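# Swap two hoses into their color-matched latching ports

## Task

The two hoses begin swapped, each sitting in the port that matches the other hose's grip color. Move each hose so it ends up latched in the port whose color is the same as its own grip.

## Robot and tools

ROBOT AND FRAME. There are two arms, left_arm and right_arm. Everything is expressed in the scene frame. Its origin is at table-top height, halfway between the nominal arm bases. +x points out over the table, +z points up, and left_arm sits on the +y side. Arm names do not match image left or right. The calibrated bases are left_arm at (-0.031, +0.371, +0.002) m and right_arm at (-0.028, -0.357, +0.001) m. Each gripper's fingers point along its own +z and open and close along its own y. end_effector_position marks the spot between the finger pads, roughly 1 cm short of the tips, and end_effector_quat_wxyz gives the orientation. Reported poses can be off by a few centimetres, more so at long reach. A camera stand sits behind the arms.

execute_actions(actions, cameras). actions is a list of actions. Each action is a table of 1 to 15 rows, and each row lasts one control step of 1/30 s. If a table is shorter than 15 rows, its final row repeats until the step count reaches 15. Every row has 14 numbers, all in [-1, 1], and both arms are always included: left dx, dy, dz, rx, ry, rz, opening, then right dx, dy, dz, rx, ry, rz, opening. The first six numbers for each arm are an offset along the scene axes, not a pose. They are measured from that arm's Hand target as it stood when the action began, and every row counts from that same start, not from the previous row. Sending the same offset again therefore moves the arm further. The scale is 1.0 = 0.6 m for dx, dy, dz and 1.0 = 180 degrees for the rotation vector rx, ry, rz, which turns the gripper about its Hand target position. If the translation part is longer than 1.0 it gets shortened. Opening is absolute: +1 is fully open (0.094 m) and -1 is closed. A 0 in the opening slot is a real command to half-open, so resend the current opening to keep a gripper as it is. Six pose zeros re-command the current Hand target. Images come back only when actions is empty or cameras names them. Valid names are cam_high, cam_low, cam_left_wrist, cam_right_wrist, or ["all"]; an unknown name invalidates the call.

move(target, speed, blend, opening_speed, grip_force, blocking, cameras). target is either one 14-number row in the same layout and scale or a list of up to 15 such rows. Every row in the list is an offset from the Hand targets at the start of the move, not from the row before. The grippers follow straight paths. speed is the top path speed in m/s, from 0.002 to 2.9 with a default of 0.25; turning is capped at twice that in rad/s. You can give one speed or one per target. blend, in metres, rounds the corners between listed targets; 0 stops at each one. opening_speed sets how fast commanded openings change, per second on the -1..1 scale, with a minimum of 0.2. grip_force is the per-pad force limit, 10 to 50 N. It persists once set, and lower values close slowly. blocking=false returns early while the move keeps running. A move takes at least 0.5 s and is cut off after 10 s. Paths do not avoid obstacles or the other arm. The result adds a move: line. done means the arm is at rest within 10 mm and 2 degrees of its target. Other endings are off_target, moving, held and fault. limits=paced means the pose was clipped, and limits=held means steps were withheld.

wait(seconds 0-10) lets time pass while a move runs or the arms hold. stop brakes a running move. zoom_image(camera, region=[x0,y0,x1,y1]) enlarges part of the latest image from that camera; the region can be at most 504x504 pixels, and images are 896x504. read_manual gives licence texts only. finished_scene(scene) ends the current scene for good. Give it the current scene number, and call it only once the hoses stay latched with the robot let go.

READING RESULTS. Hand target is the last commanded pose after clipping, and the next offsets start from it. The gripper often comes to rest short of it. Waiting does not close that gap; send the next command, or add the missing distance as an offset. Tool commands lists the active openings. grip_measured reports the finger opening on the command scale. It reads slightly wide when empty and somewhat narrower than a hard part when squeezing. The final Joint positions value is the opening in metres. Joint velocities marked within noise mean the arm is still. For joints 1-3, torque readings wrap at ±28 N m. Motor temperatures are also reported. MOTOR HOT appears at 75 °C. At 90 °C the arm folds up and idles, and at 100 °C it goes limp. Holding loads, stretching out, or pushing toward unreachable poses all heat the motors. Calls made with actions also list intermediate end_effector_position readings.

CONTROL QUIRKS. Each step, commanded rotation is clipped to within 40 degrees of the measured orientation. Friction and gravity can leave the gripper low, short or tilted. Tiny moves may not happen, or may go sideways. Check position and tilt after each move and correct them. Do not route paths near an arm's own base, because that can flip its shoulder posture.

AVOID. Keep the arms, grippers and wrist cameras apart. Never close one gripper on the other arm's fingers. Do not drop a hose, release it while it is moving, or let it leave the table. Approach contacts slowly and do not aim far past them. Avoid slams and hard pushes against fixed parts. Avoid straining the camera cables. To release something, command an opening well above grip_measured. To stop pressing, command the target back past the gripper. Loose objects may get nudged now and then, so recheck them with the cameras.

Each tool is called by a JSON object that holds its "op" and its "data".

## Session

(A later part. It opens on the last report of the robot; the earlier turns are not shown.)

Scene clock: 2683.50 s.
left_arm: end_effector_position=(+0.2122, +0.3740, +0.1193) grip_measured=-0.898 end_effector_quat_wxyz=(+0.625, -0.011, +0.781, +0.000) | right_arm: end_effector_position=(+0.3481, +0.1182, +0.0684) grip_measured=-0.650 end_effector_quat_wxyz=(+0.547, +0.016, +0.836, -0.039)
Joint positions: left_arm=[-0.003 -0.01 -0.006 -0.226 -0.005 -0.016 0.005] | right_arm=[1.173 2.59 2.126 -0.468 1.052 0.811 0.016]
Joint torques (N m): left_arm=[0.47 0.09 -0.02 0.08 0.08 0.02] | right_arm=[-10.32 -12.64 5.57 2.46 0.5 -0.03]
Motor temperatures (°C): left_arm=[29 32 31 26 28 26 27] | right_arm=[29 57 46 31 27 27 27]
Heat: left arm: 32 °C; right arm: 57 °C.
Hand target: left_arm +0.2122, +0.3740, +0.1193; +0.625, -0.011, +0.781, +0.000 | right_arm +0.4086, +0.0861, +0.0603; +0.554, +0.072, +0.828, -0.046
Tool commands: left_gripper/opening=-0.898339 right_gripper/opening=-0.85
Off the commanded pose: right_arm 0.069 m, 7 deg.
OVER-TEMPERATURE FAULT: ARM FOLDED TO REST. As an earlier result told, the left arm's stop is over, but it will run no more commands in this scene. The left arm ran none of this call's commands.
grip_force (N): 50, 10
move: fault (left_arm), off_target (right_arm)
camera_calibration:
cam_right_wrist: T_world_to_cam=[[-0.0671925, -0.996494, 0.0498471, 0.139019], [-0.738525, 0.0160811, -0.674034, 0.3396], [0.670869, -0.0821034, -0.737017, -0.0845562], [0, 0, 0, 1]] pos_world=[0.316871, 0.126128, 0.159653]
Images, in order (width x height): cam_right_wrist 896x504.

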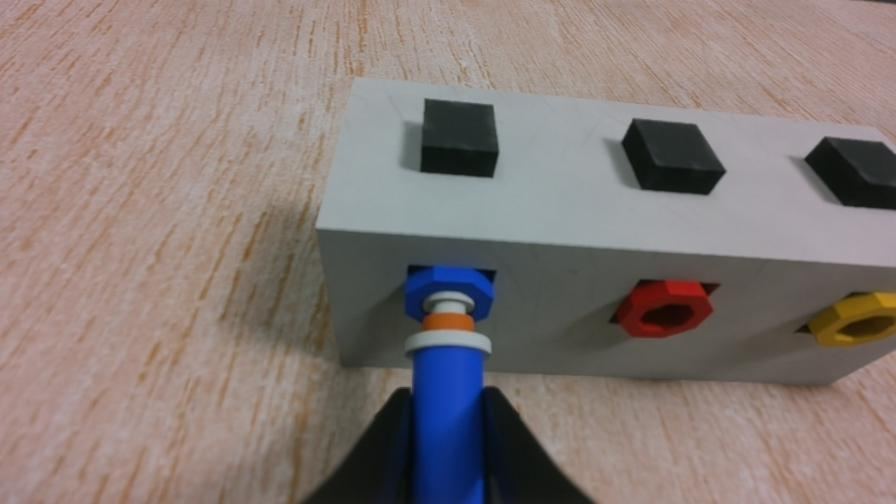

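{"op": "zoom_image", "data": {"camera": "cam_right_wrist", "region": [390, 250, 510, 370]}}

Scaled by 4.200.

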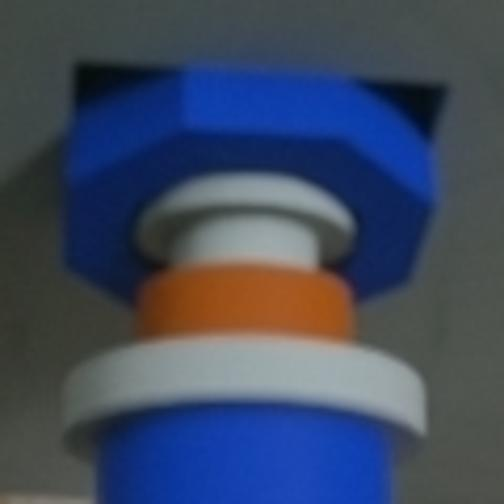

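{"op": "move", "data": {"target": [[0,0,0,0,0,0,-0.9, 0.1,-0.1047,0.0387,-0.0188,-0.0444,-0.0612,-0.85]], "speed": 0.1, "grip_force": [50, 50], "cameras": ["cam_right_wrist"]}}

Scene clock: 2695.03 s.
left_arm: end_effector_position=(+0.2122, +0.3740, +0.1193) grip_measured=-0.898 end_effector_quat_wxyz=(+0.625, -0.011, +0.781, +0.000) | right_arm: end_effector_position=(+0.3519, +0.1138, +0.0688) grip_measured=-0.671 end_effector_quat_wxyz=(+0.559, +0.016, +0.827, -0.049)
Joint positions: left_arm=[-0.003 -0.01 -0.006 -0.226 -0.005 -0.016 0.005] | right_arm=[1.168 2.588 2.099 -0.42 1.083 0.781 0.015]
Joint torques (N m): left_arm=[0.47 0.09 -0.03 0.08 0.08 0.02] | right_arm=[-19.26 -12.67 6.37 2.58 2.03 -0.09]
Motor temperatures (°C): left_arm=[29 32 31 26 28 26 27] | right_arm=[32 59 45 34 27 27 27]
Heat: left arm: 32 °C; right arm: 59 °C.
Hand target: left_arm +0.2122, +0.3740, +0.1193; +0.625, -0.011, +0.781, +0.000 | right_arm +0.4687, +0.0233, +0.0835; +0.605, +0.138, +0.775, -0.118
Tool commands: left_gripper/opening=-0.898339 right_gripper/opening=-0.85
Off the commanded pose: right_arm 0.148 m, 18 deg.
OVER-TEMPERATURE FAULT: ARM FOLDED TO REST. As an earlier result told, the left arm's stop is over, but it will run no more commands in this scene. The left arm ran none of this call's commands.
move: fault (left_arm), off_target (right_arm)
camera_calibration:
cam_right_wrist: T_world_to_cam=[[-0.0803342, -0.994662, 0.064755, 0.138242], [-0.718464, 0.0127516, -0.695447, 0.337549], [0.69091, -0.102392, -0.715653, -0.0934623], [0, 0, 0, 1]] pos_world=[0.318197, 0.12363, 0.158909]
Images, in order (width x height): cam_right_wrist 896x504.

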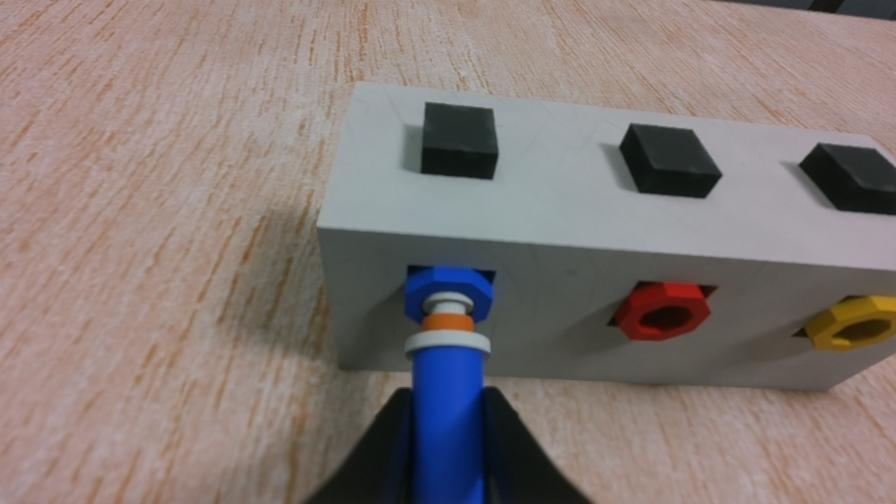

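{"op": "move", "data": {"target": [[0,0,0,0,0,0,-0.9, 0.0522,-0.0745,0,0,0,-0.0278,-0.85],[0,0,0,0,0,0,-0.9, 0.0522,-0.0745,0.02,0,-0.03,-0.0078,-0.85],[0,0,0,0,0,0,-0.9, 0.0522,-0.0745,-0.02,0,0.03,-0.0478,-0.85],[0,0,0,0,0,0,-0.9, 0.0522,-0.0745,0,0,0,-0.0278,-0.85]], "speed": 0.15, "blend": 0.002, "cameras": ["cam_right_wrist"]}}

Scene clock: 2702.53 s.
left_arm: end_effector_position=(+0.2122, +0.3740, +0.1193) grip_measured=-0.898 end_effector_quat_wxyz=(+0.625, -0.011, +0.781, +0.000) | right_arm: end_effector_position=(+0.3574, +0.1101, +0.0690) grip_measured=-0.671 end_effector_quat_wxyz=(+0.542, +0.020, +0.839, -0.038)
Joint positions: left_arm=[-0.003 -0.01 -0.006 -0.226 -0.005 -0.016 0.005] | right_arm=[1.149 2.571 2.098 -0.448 1.031 0.801 0.015]
Joint torques (N m): left_arm=[0.47 0.1 -0.02 0.07 0.08 0.02] | right_arm=[-23.86 -12.48 4.89 2.37 2.68 0.15]
Motor temperatures (°C): left_arm=[29 32 31 26 28 26 27] | right_arm=[40 61 44 35 28 27 27]
Heat: left arm: 32 °C; right arm: 61 °C.
Hand target: left_arm +0.2122, +0.3740, +0.1193; +0.625, -0.011, +0.781, +0.000 | right_arm +0.5000, -0.0214, +0.0835; +0.599, +0.172, +0.769, -0.144
Tool commands: left_gripper/opening=-0.898339 right_gripper/opening=-0.85
Off the commanded pose: right_arm 0.195 m, 24 deg.
OVER-TEMPERATURE FAULT: ARM FOLDED TO REST. As an earlier result told, the left arm's stop is over, but it will run no more commands in this scene. The left arm ran none of this call's commands.
move: fault (left_arm), off_target (right_arm)
camera_calibration:
cam_right_wrist: T_world_to_cam=[[-0.0731797, -0.996339, 0.0442017, 0.134053], [-0.746154, 0.0252888, -0.665293, 0.348116], [0.661739, -0.0816672, -0.745273, -0.0872209], [0, 0, 0, 1]] pos_world=[0.327275, 0.117635, 0.16067]
Images, in order (width x height): cam_right_wrist 896x504.

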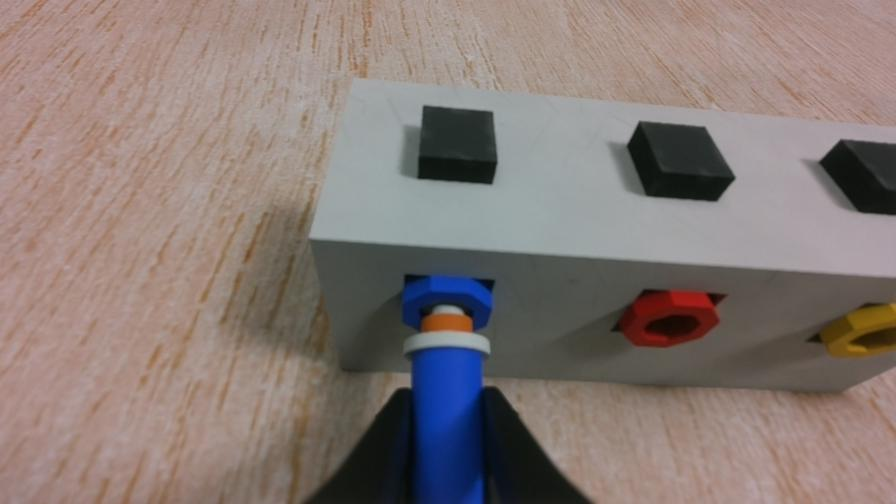

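{"op": "move", "data": {"target": [[0,0,0,0,0,0,-0.9, 0.0282,-0.0468,0,0,0,-0.0167,-0.85],[0,0,0,0,0,0,-0.9, 0.0282,-0.0368,0.03,0,-0.03,0.0133,-0.85],[0,0,0,0,0,0,-0.9, 0.0282,-0.0568,-0.03,0,0.03,-0.0467,-0.85],[0,0,0,0,0,0,-0.9, 0.0282,-0.0368,-0.03,0,0.03,0.0133,-0.85],[0,0,0,0,0,0,-0.9, 0.0282,-0.0568,0.03,0,-0.03,-0.0467,-0.85],[0,0,0,0,0,0,-0.9, 0.0282,-0.0468,0,0,0,-0.0167,-0.85]], "speed": 0.15, "blend": 0.002, "cameras": ["cam_right_wrist"]}}

Scene clock: 2711.53 s.
left_arm: end_effector_position=(+0.2122, +0.3740, +0.1193) grip_measured=-0.898 end_effector_quat_wxyz=(+0.625, -0.011, +0.781, +0.000) | right_arm: end_effector_position=(+0.3601, +0.1073, +0.0694) grip_measured=-0.671 end_effector_quat_wxyz=(+0.523, +0.013, +0.852, -0.008)
Joint positions: left_arm=[-0.003 -0.01 -0.006 -0.226 -0.005 -0.016 0.005] | right_arm=[1.129 2.509 2.007 -0.382 0.945 0.78 0.015]
Joint torques (N m): left_arm=[0.47 0.1 -0.02 0.08 0.08 0.02] | right_arm=[-25.57 -10.35 6.37 2.2 3.47 0.22]
Motor temperatures (°C): left_arm=[29 32 31 26 28 26 27] | right_arm=[52 63 44 35 31 27 27]
Heat: left arm: 32 °C; right arm: 63 °C.
Hand target: left_arm +0.2122, +0.3740, +0.1193; +0.625, -0.011, +0.781, +0.000 | right_arm +0.5169, -0.0493, +0.0835; +0.595, +0.192, +0.764, -0.160
Tool commands: left_gripper/opening=-0.898339 right_gripper/opening=-0.85
Off the commanded pose: right_arm 0.222 m, 30 deg.
OVER-TEMPERATURE FAULT: ARM FOLDED TO REST. As an earlier result told, the left arm's stop is over, but it will run no more commands in this scene. The left arm ran none of this call's commands.
move: fault (left_arm), off_target (right_arm)
camera_calibration:
cam_right_wrist: T_world_to_cam=[[-0.0298785, -0.99955, 0.00274649, 0.119099], [-0.776943, 0.0214954, -0.629204, 0.359433], [0.628861, -0.0209335, -0.777236, -0.0813991], [0, 0, 0, 1]] pos_world=[0.334006, 0.109616, 0.162563]
Images, in order (width x height): cam_right_wrist 896x504.

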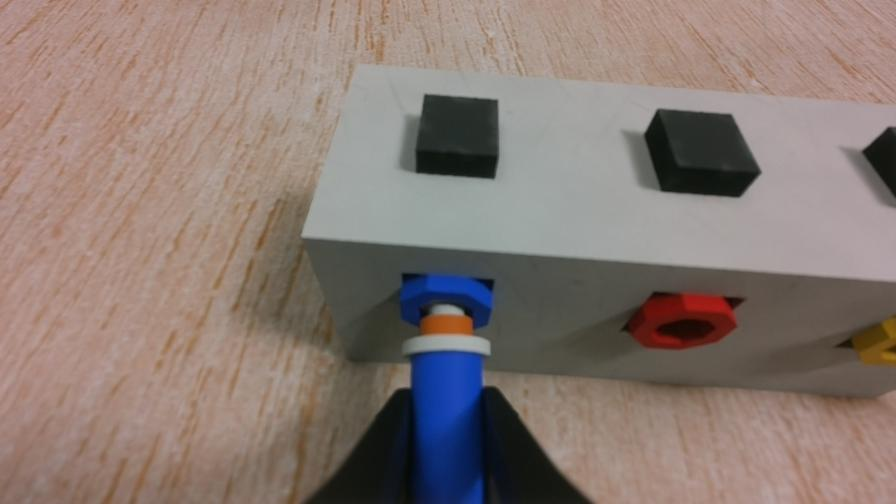

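{"op": "move", "data": {"target": [[0,0,0,0,0,0,-0.9, -0.2582,0.2805,-0.0192,0.0017,-0.012,0.1297,-0.85]], "speed": 0.2, "grip_force": [50, 10], "cameras": ["cam_right_wrist"]}}

Scene clock: 2727.33 s.
left_arm: end_effector_position=(+0.2122, +0.3740, +0.1193) grip_measured=-0.898 end_effector_quat_wxyz=(+0.625, -0.011, +0.781, +0.000) | right_arm: end_effector_position=(+0.3524, +0.1191, +0.0691) grip_measured=-0.648 end_effector_quat_wxyz=(+0.610, +0.009, +0.791, -0.051)
Joint positions: left_arm=[-0.003 -0.01 -0.006 -0.226 -0.005 -0.016 0.005] | right_arm=[1.182 2.588 1.969 -0.08 1.17 0.587 0.017]
Joint torques (N m): left_arm=[0.49 0.09 -0.02 0.07 0.08 0.02] | right_arm=[-1.26 -12.83 6.5 2.8 0.69 -0.02]
Motor temperatures (°C): left_arm=[29 32 31 26 28 26 27] | right_arm=[68 64 44 35 36 27 27]
Heat: left arm: 32 °C; right arm: 68 °C.
Hand target: left_arm +0.2122, +0.3740, +0.1193; +0.625, -0.011, +0.781, +0.000 | right_arm +0.3620, +0.1189, +0.0721; +0.629, +0.038, +0.776, -0.031
Tool commands: left_gripper/opening=-0.898339 right_gripper/opening=-0.85
Off the commanded pose: right_arm 0.010 m, 5 deg.
OVER-TEMPERATURE FAULT: ARM FOLDED TO REST. As an earlier result told, the left arm's stop is over, but it will run no more commands in this scene. The left arm ran none of this call's commands.
grip_force (N): 50, 10
move: fault (left_arm), off_target (right_arm)
camera_calibration:
cam_right_wrist: T_world_to_cam=[[-0.0752368, -0.994564, 0.0719805, 0.141253], [-0.62693, -0.00895502, -0.779024, 0.314155], [0.775434, -0.103738, -0.622849, -0.129028], [0, 0, 0, 1]] pos_world=[0.307634, 0.129913, 0.154202]
Images, in order (width x height): cam_right_wrist 896x504.

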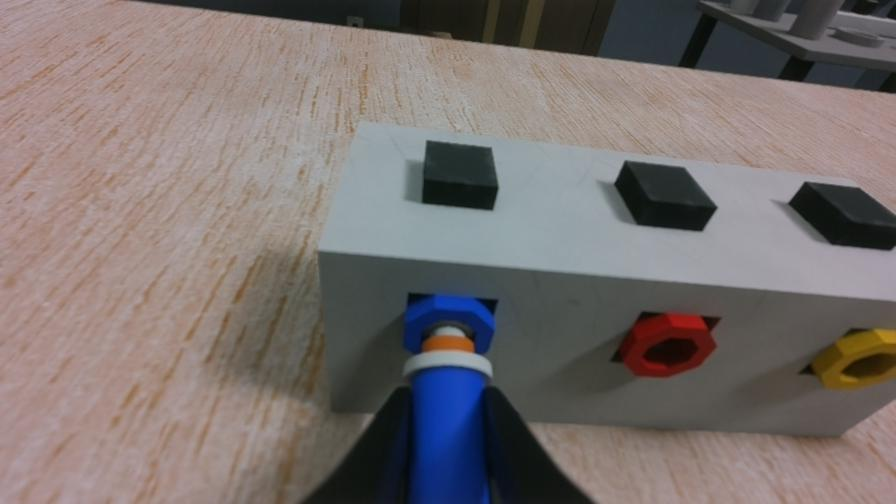

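{"op": "zoom_image", "data": {"camera": "cam_right_wrist", "region": [370, 270, 530, 430]}}

Scaled by 3.150.

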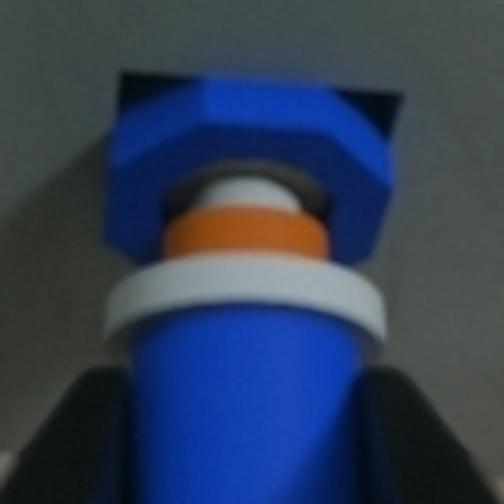

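{"op": "move", "data": {"target": [[0,0,0,0,0,0,-0.9, 0,0.0027,-0.0177,0.0069,0.0582,0.0016,-0.85],[0,0,0,0,0,0,-0.9, 0.2247,-0.2253,0.0393,0.0008,-0.005,-0.1167,-0.85],[0,0,0,0,0,0,-0.9, 0.2247,-0.2153,0.06,0.0008,-0.025,-0.0967,-0.85],[0,0,0,0,0,0,-0.9, 0.2247,-0.2353,0.02,0.0008,0.015,-0.1367,-0.85],[0,0,0,0,0,0,-0.9, 0.2247,-0.2153,0.02,0.0008,0.015,-0.0967,-0.85],[0,0,0,0,0,0,-0.9, 0.2247,-0.2353,0.06,0.0008,-0.025,-0.1367,-0.85],[0,0,0,0,0,0,-0.9, 0.02,0.0027,-0.0177,0.0069,0.0582,0.0016,-0.85]], "speed": [0.06, 0.12, 0.12, 0.12, 0.12, 0.12, 0.3], "blend": [0, 0.002, 0.002, 0.002, 0.002, 0.002, 0], "grip_force": [50, 50], "cameras": ["cam_right_wrist"]}}

Scene clock: 2770.90 s.
left_arm: end_effector_position=(+0.2122, +0.3740, +0.1193) grip_measured=-0.898 end_effector_quat_wxyz=(+0.625, -0.011, +0.781, +0.000) | right_arm: end_effector_position=(+0.3528, +0.1194, +0.0688) grip_measured=-0.672 end_effector_quat_wxyz=(+0.557, +0.010, +0.829, -0.047)
Joint positions: left_arm=[-0.003 -0.01 -0.006 -0.226 -0.005 -0.016 0.005] | right_arm=[1.169 2.607 2.138 -0.436 1.073 0.769 0.015]
Joint torques (N m): left_arm=[0.49 0.08 -0.03 0.07 0.08 0.02] | right_arm=[-3.34 -11.37 9.77 2.06 0.2 0.24]
Motor temperatures (°C): left_arm=[29 31 31 26 28 26 27] | right_arm=[48 70 44 39 31 27 26]
Heat: left arm: 31 °C; right arm: 70 °C.
Hand target: left_arm +0.2122, +0.3740, +0.1193; +0.625, -0.011, +0.781, +0.000 | right_arm +0.3741, +0.1205, +0.0614; +0.555, +0.040, +0.831, -0.024
Tool commands: left_gripper/opening=-0.898339 right_gripper/opening=-0.85
Off the commanded pose: right_arm 0.023 m, 4 deg.
OVER-TEMPERATURE FAULT: ARM FOLDED TO REST. As an earlier result told, the left arm's stop is over, but it will run no more commands in this scene. The left arm ran none of this call's commands.
move: fault (left_arm), off_target (right_arm)
camera_calibration:
cam_right_wrist: T_world_to_cam=[[-0.0681438, -0.995311, 0.0686484, 0.139363], [-0.723202, 0.00187958, -0.690634, 0.340691], [0.687267, -0.0967091, -0.719939, -0.0925304], [0, 0, 0, 1]] pos_world=[0.319478, 0.129121, 0.15911]
Images, in order (width x height): cam_right_wrist 896x504.

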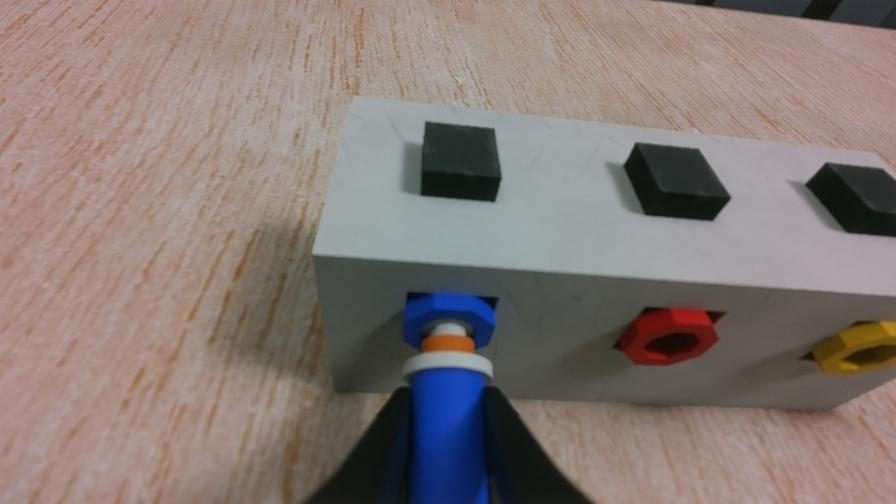

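{"op": "zoom_image", "data": {"camera": "cam_right_wrist", "region": [370, 270, 530, 430]}}

Scaled by 3.150.

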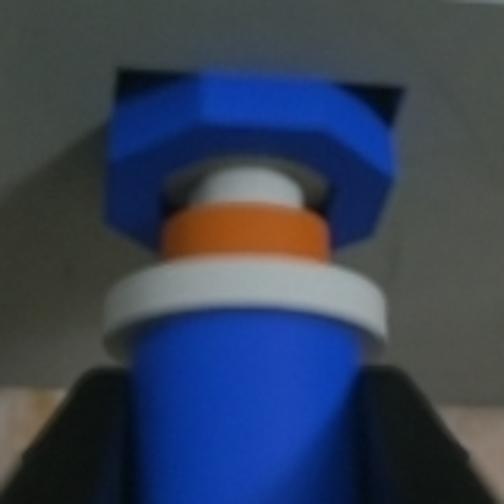

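{"op": "move", "data": {"target": [[0,0,0,0,0,0,-0.9, 0.2247,-0.2415,0.0572,-0.0061,-0.0632,-0.1294,-0.85],[0,0,0,0,0,0,-0.9, 0.2247,-0.2265,0.0572,-0.0061,-0.0632,-0.1094,-0.85],[0,0,0,0,0,0,-0.9, 0.2247,-0.2515,0.0572,-0.0061,-0.0632,-0.1494,-0.85],[0,0,0,0,0,0,-0.9, 0.2247,-0.2415,0.0572,-0.0061,-0.0632,-0.1294,-0.85]], "speed": 0.15, "blend": 0.002, "cameras": ["cam_right_wrist"]}}

Scene clock: 2787.47 s.
left_arm: end_effector_position=(+0.2122, +0.3740, +0.1193) grip_measured=-0.898 end_effector_quat_wxyz=(+0.625, -0.011, +0.781, +0.000) | right_arm: end_effector_position=(+0.3622, +0.1106, +0.0694) grip_measured=-0.672 end_effector_quat_wxyz=(+0.579, +0.041, +0.813, -0.040)
Joint positions: left_arm=[-0.003 -0.01 -0.006 -0.226 -0.005 -0.016 0.005] | right_arm=[1.154 2.593 2.065 -0.307 1.116 0.763 0.015]
Joint torques (N m): left_arm=[0.49 0.09 -0.03 0.07 0.08 0.02] | right_arm=[-25.29 -13.91 6.97 2.26 2.29 0.22]
Motor temperatures (°C): left_arm=[29 31 31 26 28 26 27] | right_arm=[46 68 45 38 30 27 27]
Heat: left arm: 31 °C; right arm: 68 °C.
Hand target: left_arm +0.2122, +0.3740, +0.1193; +0.625, -0.011, +0.781, +0.000 | right_arm +0.5089, -0.0244, +0.0958; +0.618, +0.203, +0.747, -0.139
Tool commands: left_gripper/opening=-0.898339 right_gripper/opening=-0.85
Off the commanded pose: right_arm 0.201 m, 24 deg.
OVER-TEMPERATURE FAULT: ARM FOLDED TO REST. As an earlier result told, the left arm's stop is over, but it will run no more commands in this scene. The left arm ran none of this call's commands.
move: fault (left_arm), off_target (right_arm)
camera_calibration:
cam_right_wrist: T_world_to_cam=[[-0.11109, -0.993618, 0.0195605, 0.150021], [-0.68049, 0.0617073, -0.730154, 0.328629], [0.724287, -0.0944236, -0.683003, -0.115645], [0, 0, 0, 1]] pos_world=[0.324055, 0.117865, 0.158029]
Images, in order (width x height): cam_right_wrist 896x504.

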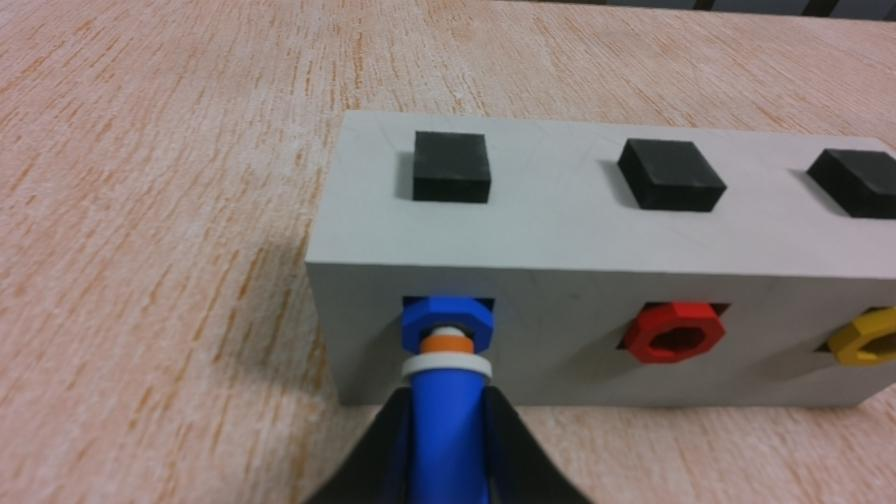

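{"op": "move", "data": {"target": [[0,0,0,0,0,0,-0.9, 0.01,-0.006,-0.02,0,0.045,0.01,-0.85],[0,0,0,0,0,0,-0.9, 0.01,0.004,0.0,0,0.0,0.03,-0.85],[0,0,0,0,0,0,-0.9, 0.01,-0.016,-0.02,0,0.045,-0.01,-0.85],[0,0,0,0,0,0,-0.9, 0.01,-0.006,-0.02,0,0.03,0.01,-0.85]], "speed": 0.12, "blend": 0.002, "cameras": ["cam_right_wrist"]}}

Scene clock: 2794.33 s.
left_arm: end_effector_position=(+0.2122, +0.3740, +0.1193) grip_measured=-0.898 end_effector_quat_wxyz=(+0.625, -0.011, +0.781, +0.000) | right_arm: end_effector_position=(+0.3653, +0.1096, +0.0712) grip_measured=-0.672 end_effector_quat_wxyz=(+0.520, +0.024, +0.854, -0.017)
Joint positions: left_arm=[-0.003 -0.01 -0.006 -0.226 -0.005 -0.016 0.005] | right_arm=[1.125 2.556 2.113 -0.474 0.956 0.814 0.015]
Joint torques (N m): left_arm=[0.49 0.09 -0.02 0.08 0.08 0.02] | right_arm=[-24.2 -11.18 6.46 2.25 2.96 0.18]
Motor temperatures (°C): left_arm=[29 31 31 26 28 26 27] | right_arm=[56 70 45 38 31 27 27]
Heat: left arm: 31 °C; right arm: 70 °C.
Hand target: left_arm +0.2122, +0.3740, +0.1193; +0.625, -0.011, +0.781, +0.000 | right_arm +0.5148, -0.0279, +0.0837; +0.584, +0.185, +0.778, -0.139
Tool commands: left_gripper/opening=-0.898339 right_gripper/opening=-0.85
Off the commanded pose: right_arm 0.204 m, 26 deg.
OVER-TEMPERATURE FAULT: ARM FOLDED TO REST. As an earlier result told, the left arm's stop is over, but it will run no more commands in this scene. The left arm ran none of this call's commands.
move: fault (left_arm), off_target (right_arm)
camera_calibration:
cam_right_wrist: T_world_to_cam=[[-0.0564034, -0.998386, 0.00669408, 0.13082], [-0.77977, 0.0398636, -0.624796, 0.363313], [0.62352, -0.0404605, -0.780759, -0.0788438], [0, 0, 0, 1]] pos_world=[0.33984, 0.112935, 0.164563]
Images, in order (width x height): cam_right_wrist 896x504.

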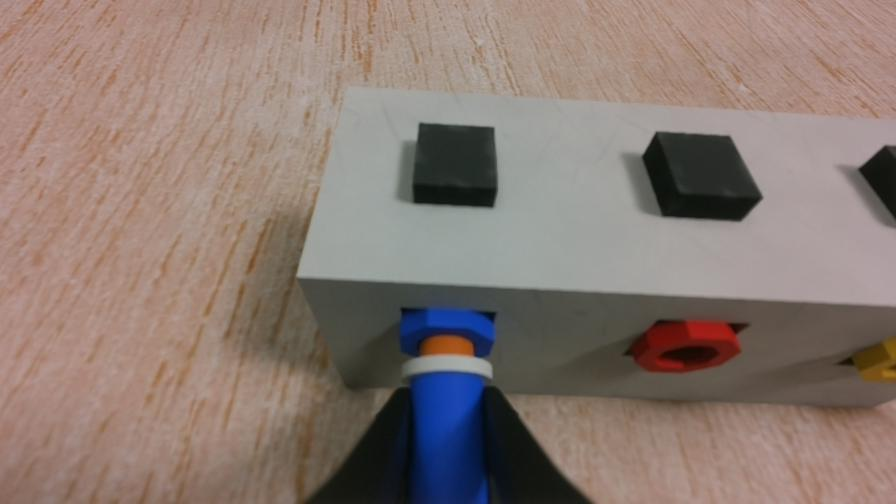

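{"op": "move", "data": {"target": [[0,0,0,0,0,0,-0.9, 0.0187,-0.0318,0.03,0,-0.045,-0.0311,-0.85],[0,0,0,0,0,0,-0.9, 0.0187,-0.0318,-0.01,0,0.015,0.0089,-0.85],[0,0,0,0,0,0,-0.9, 0.0187,-0.0318,0.03,0,-0.045,0.0089,-0.85],[0,0,0,0,0,0,-0.9, 0.0187,-0.0318,-0.01,0,0.015,-0.0311,-0.85],[0,0,0,0,0,0,-0.9, 0.0187,-0.0318,0.03,0,-0.045,-0.0111,-0.85],[0,0,0,0,0,0,-0.9, 0.0187,-0.0318,-0.01,0,0.015,-0.0111,-0.85],[0,0,0,0,0,0,-0.9, -0.2313,0.2453,-0.0353,0.0112,0.0335,0.1188,-0.85]], "speed": [0.12,0.12,0.12,0.12,0.12,0.12,0.3], "blend": [0.002,0.002,0.002,0.002,0.002,0.002,0], "cameras": ["cam_right_wrist"]}}

Scene clock: 2811.73 s.
left_arm: end_effector_position=(+0.2122, +0.3740, +0.1193) grip_measured=-0.898 end_effector_quat_wxyz=(+0.625, -0.011, +0.781, +0.000) | right_arm: end_effector_position=(+0.3605, +0.1191, +0.0712) grip_measured=-0.672 end_effector_quat_wxyz=(+0.544, +0.020, +0.838, -0.029)
Joint positions: left_arm=[-0.003 -0.01 -0.006 -0.226 -0.005 -0.016 0.005] | right_arm=[1.15 2.6 2.154 -0.45 1.024 0.788 0.015]
Joint torques (N m): left_arm=[0.47 0.09 -0.02 0.07 0.08 0.02] | right_arm=[-1.99 -10.59 9.22 2.19 0.66 -0.01]
Motor temperatures (°C): left_arm=[29 31 30 26 28 26 27] | right_arm=[73 69 45 37 36 27 27]
Heat: left arm: 31 °C; right arm: 73 °C.
Hand target: left_arm +0.2122, +0.3740, +0.1193; +0.625, -0.011, +0.781, +0.000 | right_arm +0.3761, +0.1193, +0.0626; +0.555, +0.040, +0.830, -0.024
Tool commands: left_gripper/opening=-0.898339 right_gripper/opening=-0.85
Off the commanded pose: right_arm 0.018 m, 3 deg.
OVER-TEMPERATURE FAULT: ARM FOLDED TO REST. As an earlier result told, the left arm's stop is over, but it will run no more commands in this scene. The left arm ran none of this call's commands.
move: fault (left_arm), off_target (right_arm)
camera_calibration:
cam_right_wrist: T_world_to_cam=[[-0.0632682, -0.997559, 0.0295621, 0.140785], [-0.742907, 0.0272968, -0.668838, 0.350522], [0.666398, -0.0642781, -0.74282, -0.0908633], [0, 0, 0, 1]] pos_world=[0.329864, 0.125033, 0.162785]
Images, in order (width x height): cam_right_wrist 896x504.

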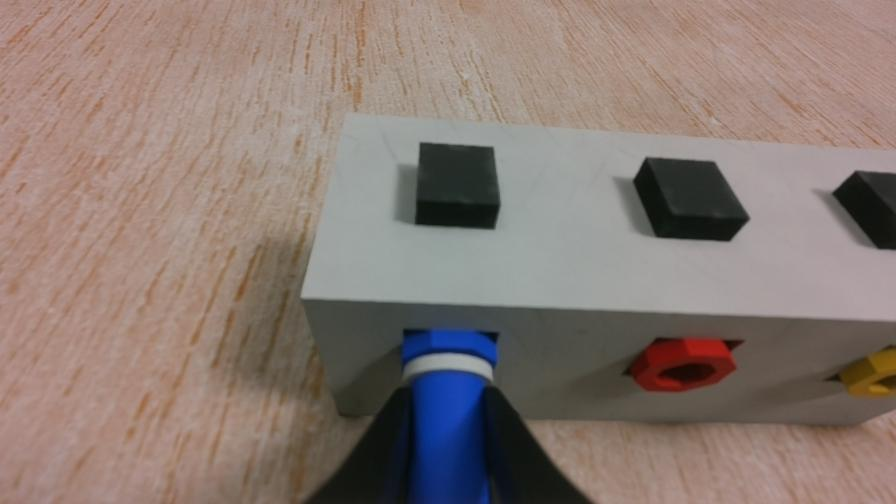

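{"op": "zoom_image", "data": {"camera": "cam_right_wrist", "region": [370, 300, 530, 430]}}

Scaled by 3.150.

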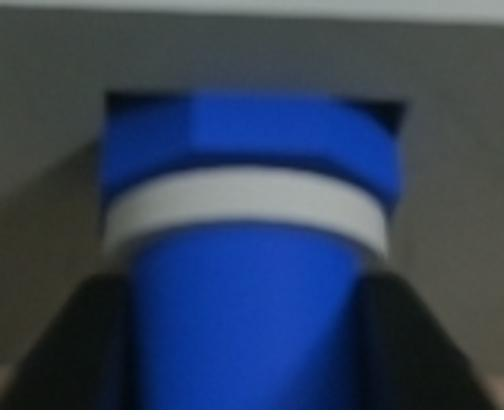

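{"op": "move", "data": {"target": [[0,0,0,0,0,0,-0.9, -0.02,0,0,0,0,0,-0.85],[0,0,0,0,0,0,-0.9, -0.02,0,0,0,0,0,-0.2]], "speed": 0.05, "opening_speed": 0.6, "cameras": ["cam_right_wrist"]}}

Scene clock: 2821.03 s.
left_arm: end_effector_position=(+0.2122, +0.3740, +0.1193) grip_measured=-0.898 end_effector_quat_wxyz=(+0.625, -0.011, +0.781, +0.000) | right_arm: end_effector_position=(+0.3621, +0.1222, +0.0771) grip_measured=-0.202 end_effector_quat_wxyz=(+0.556, +0.033, +0.831, -0.018)
Joint positions: left_arm=[-0.003 -0.01 -0.006 -0.226 -0.005 -0.016 0.005] | right_arm=[1.152 2.6 2.154 -0.412 1.041 0.792 0.038]
Joint torques (N m): left_arm=[0.49 0.09 -0.03 0.07 0.08 0.02] | right_arm=[-0.4 -12.15 6.46 1.71 0.61 0.23]
Motor temperatures (°C): left_arm=[29 31 30 26 28 26 27] | right_arm=[64 68 46 37 34 27 27]
Heat: left arm: 31 °C; right arm: 68 °C.
Hand target: left_arm +0.2122, +0.3740, +0.1193; +0.625, -0.011, +0.781, +0.000 | right_arm +0.3641, +0.1192, +0.0626; +0.555, +0.040, +0.830, -0.024
Tool commands: left_gripper/opening=-0.898339 right_gripper/opening=-0.2
Off the commanded pose: right_arm 0.015 m, 1 deg.
OVER-TEMPERATURE FAULT: ARM FOLDED TO REST. As an earlier result told, the left arm's stop is over, but it will run no more commands in this scene. The left arm ran none of this call's commands.
move: fault (left_arm), off_target (right_arm); target 2's new opening was sent with right_arm's hand 0.010 m and 3 deg from that target
camera_calibration:
cam_right_wrist: T_world_to_cam=[[-0.073535, -0.997283, -0.00444476, 0.150147], [-0.723525, 0.0564156, -0.687989, 0.346465], [0.68637, -0.0473753, -0.725708, -0.0980056], [0, 0, 0, 1]] pos_world=[0.328985, 0.12555, 0.167908]
Images, in order (width x height): cam_right_wrist 896x504.

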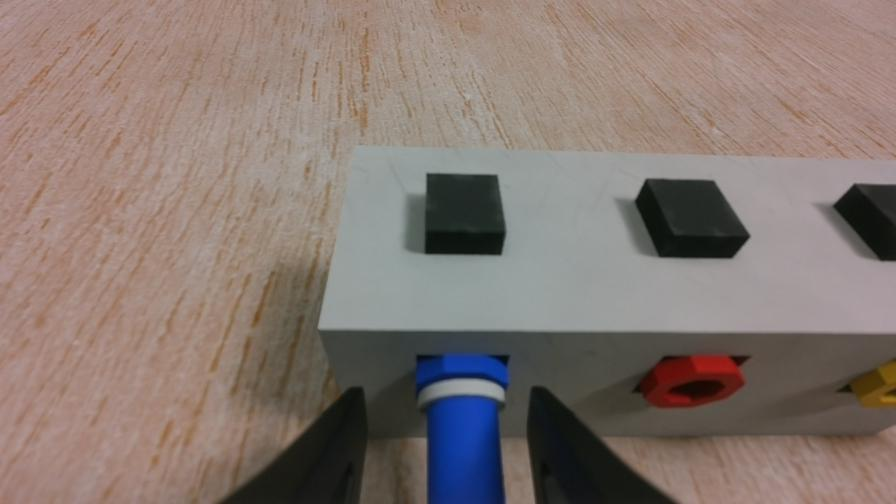

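{"op": "move", "data": {"target": [[0,0,0,0,0,0,-0.9, -0.137,0.013,0.085,0,0,0,-0.2],[0,0,0,0,0,0,-0.9, -0.3235,-0.3653,0.2957,0,0,0,-0.2]], "speed": [0.12,0.25], "blend": [0.02,0], "cameras": ["cam_high","cam_right_wrist"]}}

Scene clock: 2851.30 s.
left_arm: end_effector_position=(+0.2122, +0.3740, +0.1193) grip_measured=-0.898 end_effector_quat_wxyz=(+0.625, -0.011, +0.781, +0.000) | right_arm: end_effector_position=(+0.1706, -0.0995, +0.2377) grip_measured=-0.201 end_effector_quat_wxyz=(+0.549, +0.033, +0.835, -0.027)
Joint positions: left_arm=[-0.003 -0.01 -0.006 -0.226 -0.005 -0.016 0.005] | right_arm=[1.446 1.542 1.308 -1.209 1.159 1.422 0.038]
Joint torques (N m): left_arm=[0.47 0.09 -0.02 0.08 0.08 0.02] | right_arm=[0.44 -5.86 6.35 0.49 0.82 0.3]
Motor temperatures (°C): left_arm=[29 31 30 26 28 26 27] | right_arm=[47 70 45 35 31 27 26]
Heat: left arm: 31 °C; right arm: 70 °C.
Hand target: left_arm +0.2122, +0.3740, +0.1193; +0.625, -0.011, +0.781, +0.000 | right_arm +0.1701, -0.0999, +0.2401; +0.555, +0.040, +0.830, -0.024
Tool commands: left_gripper/opening=-0.898339 right_gripper/opening=-0.2
Off the commanded pose: right_arm 0.002 m, 1 deg.
OVER-TEMPERATURE FAULT: ARM FOLDED TO REST. As an earlier result told, the left arm's stop is over, but it will run no more commands in this scene. The left arm ran none of this call's commands.
move: fault (left_arm)
camera_calibration:
cam_right_wrist: T_world_to_cam=[[-0.0830976, -0.996467, 0.0121786, -0.0865629], [-0.734619, 0.0529946, -0.676407, 0.329724], [0.673372, -0.0651544, -0.736427, 0.142469], [0, 0, 0, 1]] pos_world=[0.139093, -0.0944481, 0.329]
Images, in order (width x height): cam_high 896x504, cam_right_wrist 896x504.

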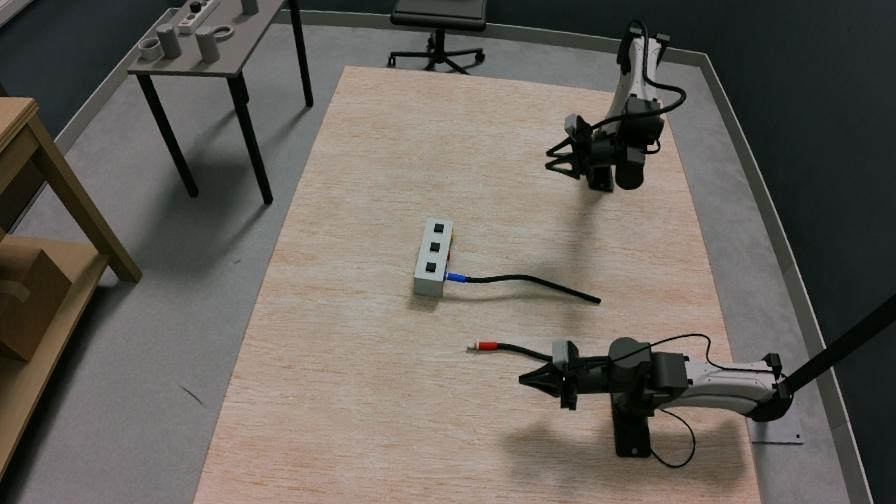

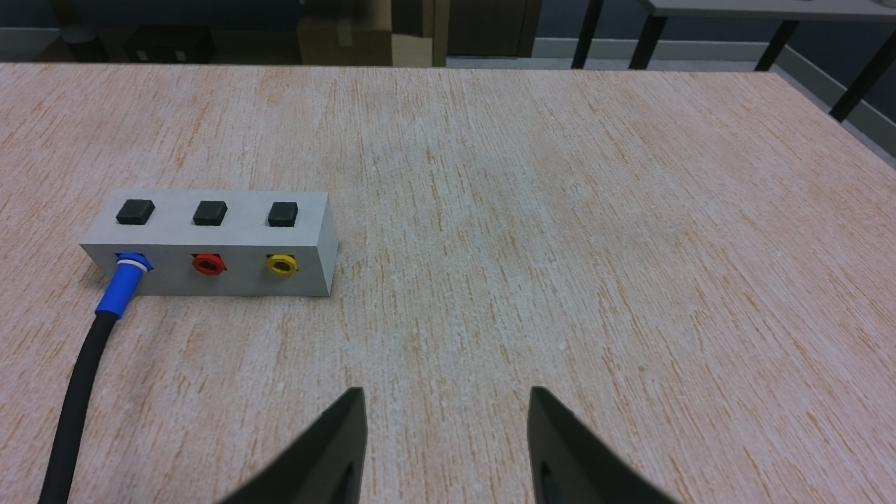

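{"op": "move", "data": {"target": [[0,0,0,0,0,0,-0.9, 0.03,0.08,0.03,-0.4755,-0.1529,0.5588,-0.95]], "speed": 0.4}}

{"op": "wait", "data": {"seconds": 10}}

{"op": "wait", "data": {"seconds": 10}}

{"op": "wait", "data": {"seconds": 10}}

Scene clock: 2887.77 s.
left_arm: end_effector_position=(+0.2122, +0.3740, +0.1193) grip_measured=-0.898 end_effector_quat_wxyz=(+0.625, -0.011, +0.781, +0.000) | right_arm: end_effector_position=(+0.1877, -0.0541, +0.2516) grip_measured=-0.949 end_effector_quat_wxyz=(-0.406, +0.876, -0.234, +0.112)
Joint positions: left_arm=[-0.003 -0.01 -0.006 -0.226 -0.005 -0.016 0.005] | right_arm=[0.921 1.244 1.191 -0.653 -0.107 -1.669 0.002]
Joint torques (N m): left_arm=[0.49 0.08 -0.02 0.08 0.08 0.02] | right_arm=[-0.75 -3.3 10.02 1.86 -0.28 -0.07]
Motor temperatures (°C): left_arm=[29 31 30 26 28 26 27] | right_arm=[40 60 44 33 30 27 25]
Heat: left arm: 31 °C; right arm: 60 °C.
Hand target: left_arm +0.2122, +0.3740, +0.1193; +0.625, -0.011, +0.781, +0.000 | right_arm +0.1880, -0.0519, +0.2581; -0.409, +0.877, -0.227, +0.106
Tool commands: left_gripper/opening=-0.898339 right_gripper/opening=-0.95
Off the commanded pose: right_arm 0.007 m, 1 deg.
OVER-TEMPERATURE FAULT: ARM FOLDED TO REST. As an earlier result told, the left arm's stop is over, but it will run no more commands in this scene. The left arm ran none of this call's commands.
move: fault (left_arm)

Scene clock: 2897.77 s.
left_arm: end_effector_position=(+0.2122, +0.3740, +0.1193) grip_measured=-0.898 end_effector_quat_wxyz=(+0.625, -0.011, +0.781, +0.000) | right_arm: end_effector_position=(+0.1877, -0.0541, +0.2516) grip_measured=-0.949 end_effector_quat_wxyz=(-0.406, +0.876, -0.234, +0.112)
Joint positions: left_arm=[-0.003 -0.01 -0.006 -0.226 -0.005 -0.016 0.005] | right_arm=[0.921 1.244 1.191 -0.654 -0.107 -1.669 0.002]
Joint torques (N m): left_arm=[0.49 0.09 -0.02 0.07 0.08 0.02] | right_arm=[-0.75 -3.3 10.02 1.88 -0.27 -0.07]
Motor temperatures (°C): left_arm=[29 31 30 26 28 26 27] | right_arm=[38 58 45 33 29 27 25]
Heat: left arm: 31 °C; right arm: 58 °C.
Hand target: left_arm +0.2122, +0.3740, +0.1193; +0.625, -0.011, +0.781, +0.000 | right_arm +0.1881, -0.0519, +0.2581; -0.409, +0.877, -0.227, +0.106
Tool commands: left_gripper/opening=-0.898339 right_gripper/opening=-0.95
Off the commanded pose: right_arm 0.007 m, 1 deg.
OVER-TEMPERATURE FAULT: ARM FOLDED TO REST. As an earlier result told, the left arm's stop is over, but it will run no more commands in this scene.
wait: 10.00 s; at rest by 0.17 s

Scene clock: 2907.77 s.
left_arm: end_effector_position=(+0.2122, +0.3740, +0.1193) grip_measured=-0.898 end_effector_quat_wxyz=(+0.625, -0.011, +0.781, +0.000) | right_arm: end_effector_position=(+0.1877, -0.0541, +0.2516) grip_measured=-0.949 end_effector_quat_wxyz=(-0.406, +0.876, -0.234, +0.112)
Joint positions: left_arm=[-0.003 -0.01 -0.006 -0.226 -0.005 -0.016 0.005] | right_arm=[0.921 1.244 1.191 -0.654 -0.107 -1.669 0.002]
Joint torques (N m): left_arm=[0.49 0.1 -0.03 0.07 0.09 0.02] | right_arm=[-0.76 -3.3 10.03 1.87 -0.28 -0.07]
Motor temperatures (°C): left_arm=[29 31 30 26 28 26 27] | right_arm=[38 55 45 33 29 27 25]
Heat: left arm: 31 °C; right arm: 55 °C.
Hand target: left_arm +0.2122, +0.3740, +0.1193; +0.625, -0.011, +0.781, +0.000 | right_arm +0.1881, -0.0519, +0.2581; -0.409, +0.877, -0.227, +0.106
Tool commands: left_gripper/opening=-0.898339 right_gripper/opening=-0.95
Off the commanded pose: right_arm 0.007 m, 1 deg.
OVER-TEMPERATURE FAULT: ARM FOLDED TO REST. As an earlier result told, the left arm's stop is over, but it will run no more commands in this scene.
wait: 10.00 s; at rest by 0.17 s

Scene clock: 2917.77 s.
left_arm: end_effector_position=(+0.2122, +0.3740, +0.1193) grip_measured=-0.898 end_effector_quat_wxyz=(+0.625, -0.011, +0.781, +0.000) | right_arm: end_effector_position=(+0.1877, -0.0541, +0.2516) grip_measured=-0.949 end_effector_quat_wxyz=(-0.406, +0.876, -0.234, +0.112)
Joint positions: left_arm=[-0.003 -0.01 -0.006 -0.226 -0.005 -0.016 0.005] | right_arm=[0.921 1.244 1.191 -0.654 -0.107 -1.669 0.002]
Joint torques (N m): left_arm=[0.47 0.09 -0.02 0.07 0.08 0.02] | right_arm=[-0.75 -3.3 10.02 1.87 -0.28 -0.07]
Heat: left arm: 31 °C; right arm: 54 °C.
Hand target: left_arm +0.2122, +0.3740, +0.1193; +0.625, -0.011, +0.781, +0.000 | right_arm +0.1881, -0.0519, +0.2581; -0.409, +0.877, -0.227, +0.106
Tool commands: left_gripper/opening=-0.898339 right_gripper/opening=-0.95
Off the commanded pose: right_arm 0.007 m, 1 deg.
OVER-TEMPERATURE FAULT: ARM FOLDED TO REST. As an earlier result told, the left arm's stop is over, but it will run no more commands in this scene.
wait: 10.00 s; at rest by 0.17 s

{"op": "move", "data": {"target": [[0,0,0,0,0,0,-0.9, 0.06,0.36,-0.15,0,0,0,-0.95],[0,0,0,0,0,0,-0.9, 0.103,0.558,-0.24,0,0,0,-0.95]], "speed": [0.25,0.12], "blend": [0.02,0], "cameras": ["cam_right_wrist"]}}

Scene clock: 2929.53 s.
left_arm: end_effector_position=(+0.2122, +0.3740, +0.1193) grip_measured=-0.898 end_effector_quat_wxyz=(+0.625, -0.011, +0.781, +0.000) | right_arm: end_effector_position=(+0.2518, +0.2811, +0.1187) grip_measured=-0.949 end_effector_quat_wxyz=(-0.414, +0.876, -0.225, +0.106)
Joint positions: left_arm=[-0.003 -0.01 -0.006 -0.226 -0.005 -0.016 0.005] | right_arm=[1.198 2.689 2.632 -0.633 0.085 -1.5 0.002]
Joint torques (N m): left_arm=[0.49 0.09 -0.03 0.07 0.08 0.02] | right_arm=[0.43 -13.24 10.07 1.9 0.13 0.14]
Heat: left arm: 31 °C; right arm: 53 °C.
Hand target: left_arm +0.2122, +0.3740, +0.1193; +0.625, -0.011, +0.781, +0.000 | right_arm +0.2498, +0.2829, +0.1139; -0.409, +0.877, -0.227, +0.106
Tool commands: left_gripper/opening=-0.898339 right_gripper/opening=-0.95
Off the commanded pose: right_arm 0.005 m, 1 deg.
OVER-TEMPERATURE FAULT: ARM FOLDED TO REST. As an earlier result told, the left arm's stop is over, but it will run no more commands in this scene. The left arm ran none of this call's commands.
move: fault (left_arm)
camera_calibration:
cam_right_wrist: T_world_to_cam=[[0.303735, 0.557658, 0.772504, -0.323639], [0.649444, -0.714436, 0.26039, 0.0446731], [0.697113, 0.422609, -0.579167, -0.136702], [0, 0, 0, 1]] pos_world=[0.164584, 0.270167, 0.159207]
Images, in order (width x height): cam_right_wrist 896x504.

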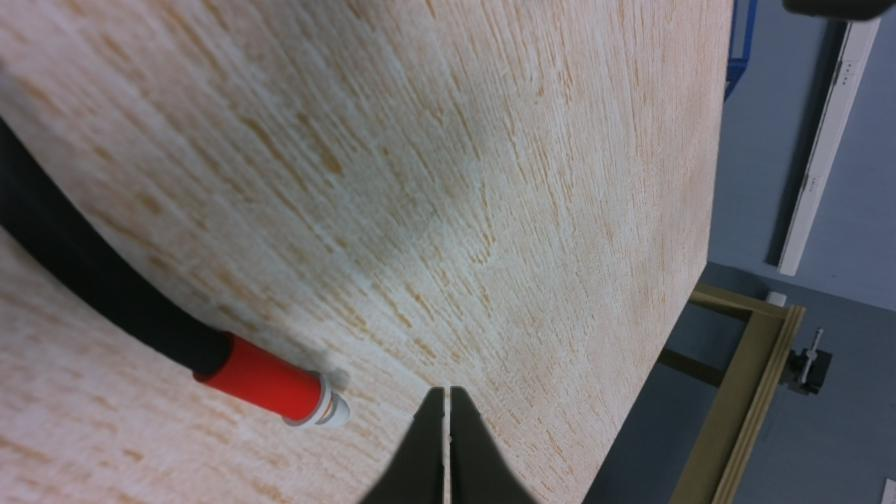

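{"op": "move", "data": {"target": [[0,0,0,0,0,0,-0.9, 0.0,0.014,-0.05,0,0,0,-0.95],[0,0,0,0,0,0,-0.9, 0.0,0.014,-0.085,0,0,0,-0.95]], "speed": 0.06, "blend": 0.005, "cameras": ["cam_right_wrist"]}}

Scene clock: 2937.87 s.
left_arm: end_effector_position=(+0.2122, +0.3740, +0.1193) grip_measured=-0.898 end_effector_quat_wxyz=(+0.625, -0.011, +0.781, +0.000) | right_arm: end_effector_position=(+0.2523, +0.2894, +0.0767) grip_measured=-0.949 end_effector_quat_wxyz=(-0.414, +0.876, -0.225, +0.106)
Joint positions: left_arm=[-0.003 -0.01 -0.006 -0.226 -0.005 -0.016 0.005] | right_arm=[1.203 2.727 2.539 -0.504 0.089 -1.496 0.002]
Joint torques (N m): left_arm=[0.47 0.09 -0.03 0.07 0.08 0.02] | right_arm=[0.47 -13.87 6.26 2.32 0.13 0.12]
Motor temperatures (°C): left_arm=[29 31 30 26 28 26 27] | right_arm=[36 58 47 34 28 27 25]
Heat: left arm: 31 °C; right arm: 58 °C.
Hand target: left_arm +0.2122, +0.3740, +0.1193; +0.625, -0.011, +0.781, +0.000 | right_arm +0.2498, +0.2913, +0.0628; -0.409, +0.877, -0.227, +0.106
Tool commands: left_gripper/opening=-0.898339 right_gripper/opening=-0.95
Off the commanded pose: right_arm 0.014 m, 1 deg.
OVER-TEMPERATURE FAULT: ARM FOLDED TO REST. As an earlier result told, the left arm's stop is over, but it will run no more commands in this scene. The left arm ran none of this call's commands.
move: fault (left_arm), off_target (right_arm)
camera_calibration:
cam_right_wrist: T_world_to_cam=[[0.304541, 0.557885, 0.772023, -0.296226], [0.648825, -0.714899, 0.260663, 0.0615574], [0.697338, 0.421525, -0.579686, -0.16464], [0, 0, 0, 1]] pos_world=[0.165083, 0.278667, 0.117208]
Images, in order (width x height): cam_right_wrist 896x504.

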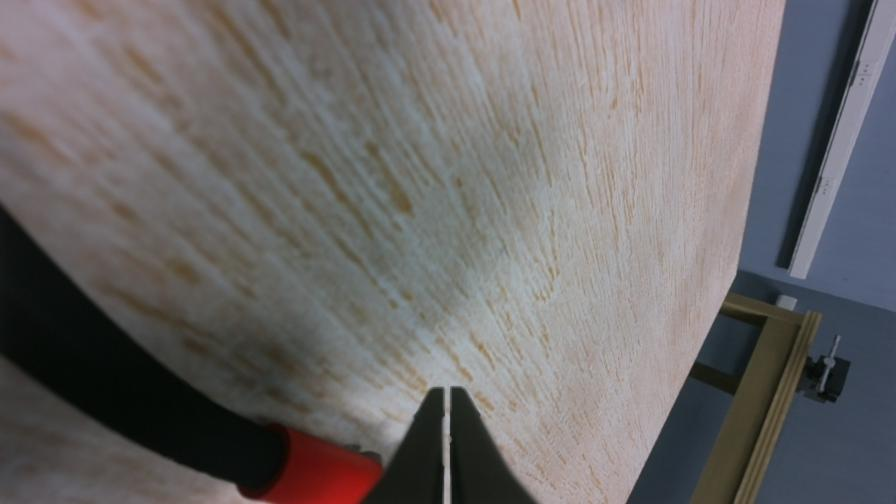

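{"op": "move", "data": {"target": [[0,0,0,0,0,0,-0.9, 0.0,0.0,-0.037,0,0,0,-0.95],[0,0,0,0,0,0,-0.9, -0.005,-0.05,-0.042,0,0,0,-0.95],[0,0,0,0,0,0,-0.9, -0.02,-0.185,-0.052,0,0,0,-0.95]], "speed": [0.05,0.05,0.06], "blend": [0,0.01,0], "cameras": ["cam_right_wrist","cam_high"]}}

Scene clock: 2945.17 s.
left_arm: end_effector_position=(+0.2122, +0.3740, +0.1193) grip_measured=-0.898 end_effector_quat_wxyz=(+0.625, -0.011, +0.781, +0.000) | right_arm: end_effector_position=(+0.2419, +0.1951, +0.0431) grip_measured=-0.950 end_effector_quat_wxyz=(-0.437, +0.862, -0.227, +0.117)
Joint positions: left_arm=[-0.003 -0.01 -0.006 -0.226 -0.005 -0.016 0.005] | right_arm=[1.154 2.292 1.541 0.118 0.067 -1.525 0.002]
Joint torques (N m): left_arm=[0.47 0.09 -0.02 0.07 0.08 0.02] | right_arm=[-0.94 -14.17 4.19 1.56 -0.17 0]
Motor temperatures (°C): left_arm=[29 31 30 26 28 26 27] | right_arm=[35 62 47 34 28 27 25]
Heat: left arm: 31 °C; right arm: 62 °C.
Hand target: left_arm +0.2122, +0.3740, +0.1193; +0.625, -0.011, +0.781, +0.000 | right_arm +0.2377, +0.1803, +0.0315; -0.409, +0.877, -0.227, +0.106
Tool commands: left_gripper/opening=-0.898339 right_gripper/opening=-0.95
Off the commanded pose: right_arm 0.019 m, 4 deg.
OVER-TEMPERATURE FAULT: ARM FOLDED TO REST. As an earlier result told, the left arm's stop is over, but it will run no more commands in this scene. The left arm ran none of this call's commands.
move: fault (left_arm), off_target (right_arm)
camera_calibration:
cam_right_wrist: T_world_to_cam=[[0.287514, 0.516242, 0.80674, -0.203853], [0.631668, -0.735359, 0.245445, 0.0183563], [0.719952, 0.439023, -0.53752, -0.147743], [0, 0, 0, 1]] pos_world=[0.153383, 0.183599, 0.0805367]
Images, in order (width x height): cam_high 896x504, cam_right_wrist 896x504.

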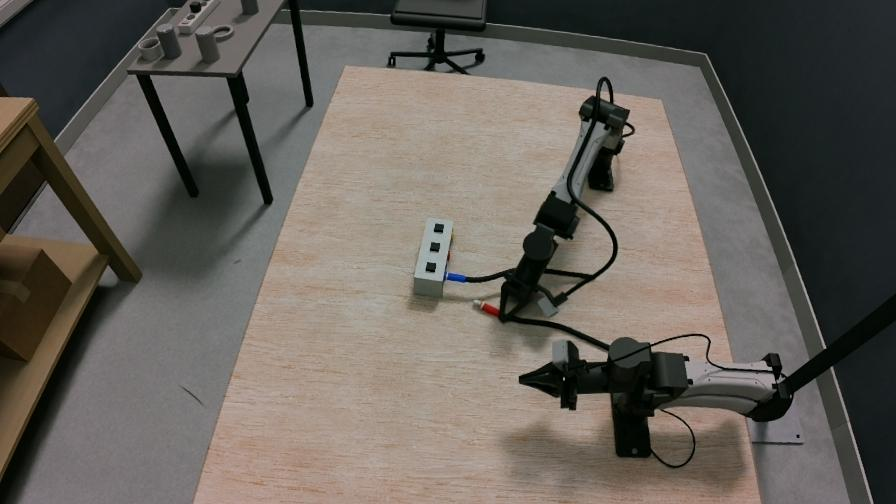

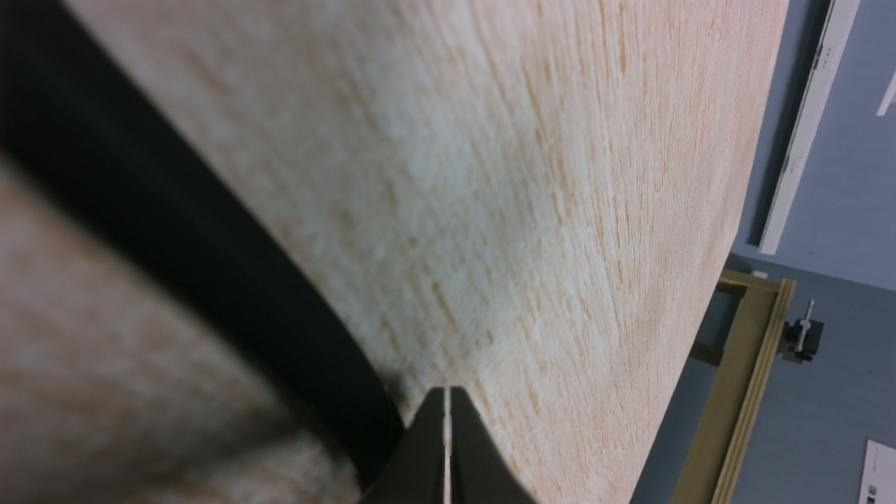

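{"op": "zoom_image", "data": {"camera": "cam_high", "region": [400, 210, 640, 380]}}

Scaled by 2.100.

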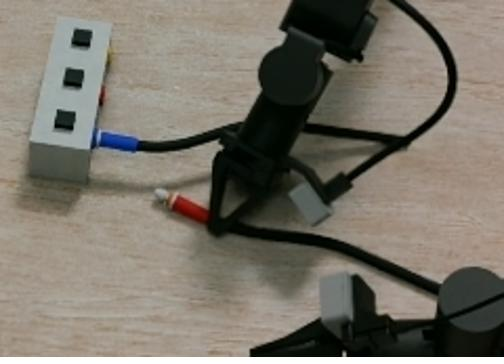

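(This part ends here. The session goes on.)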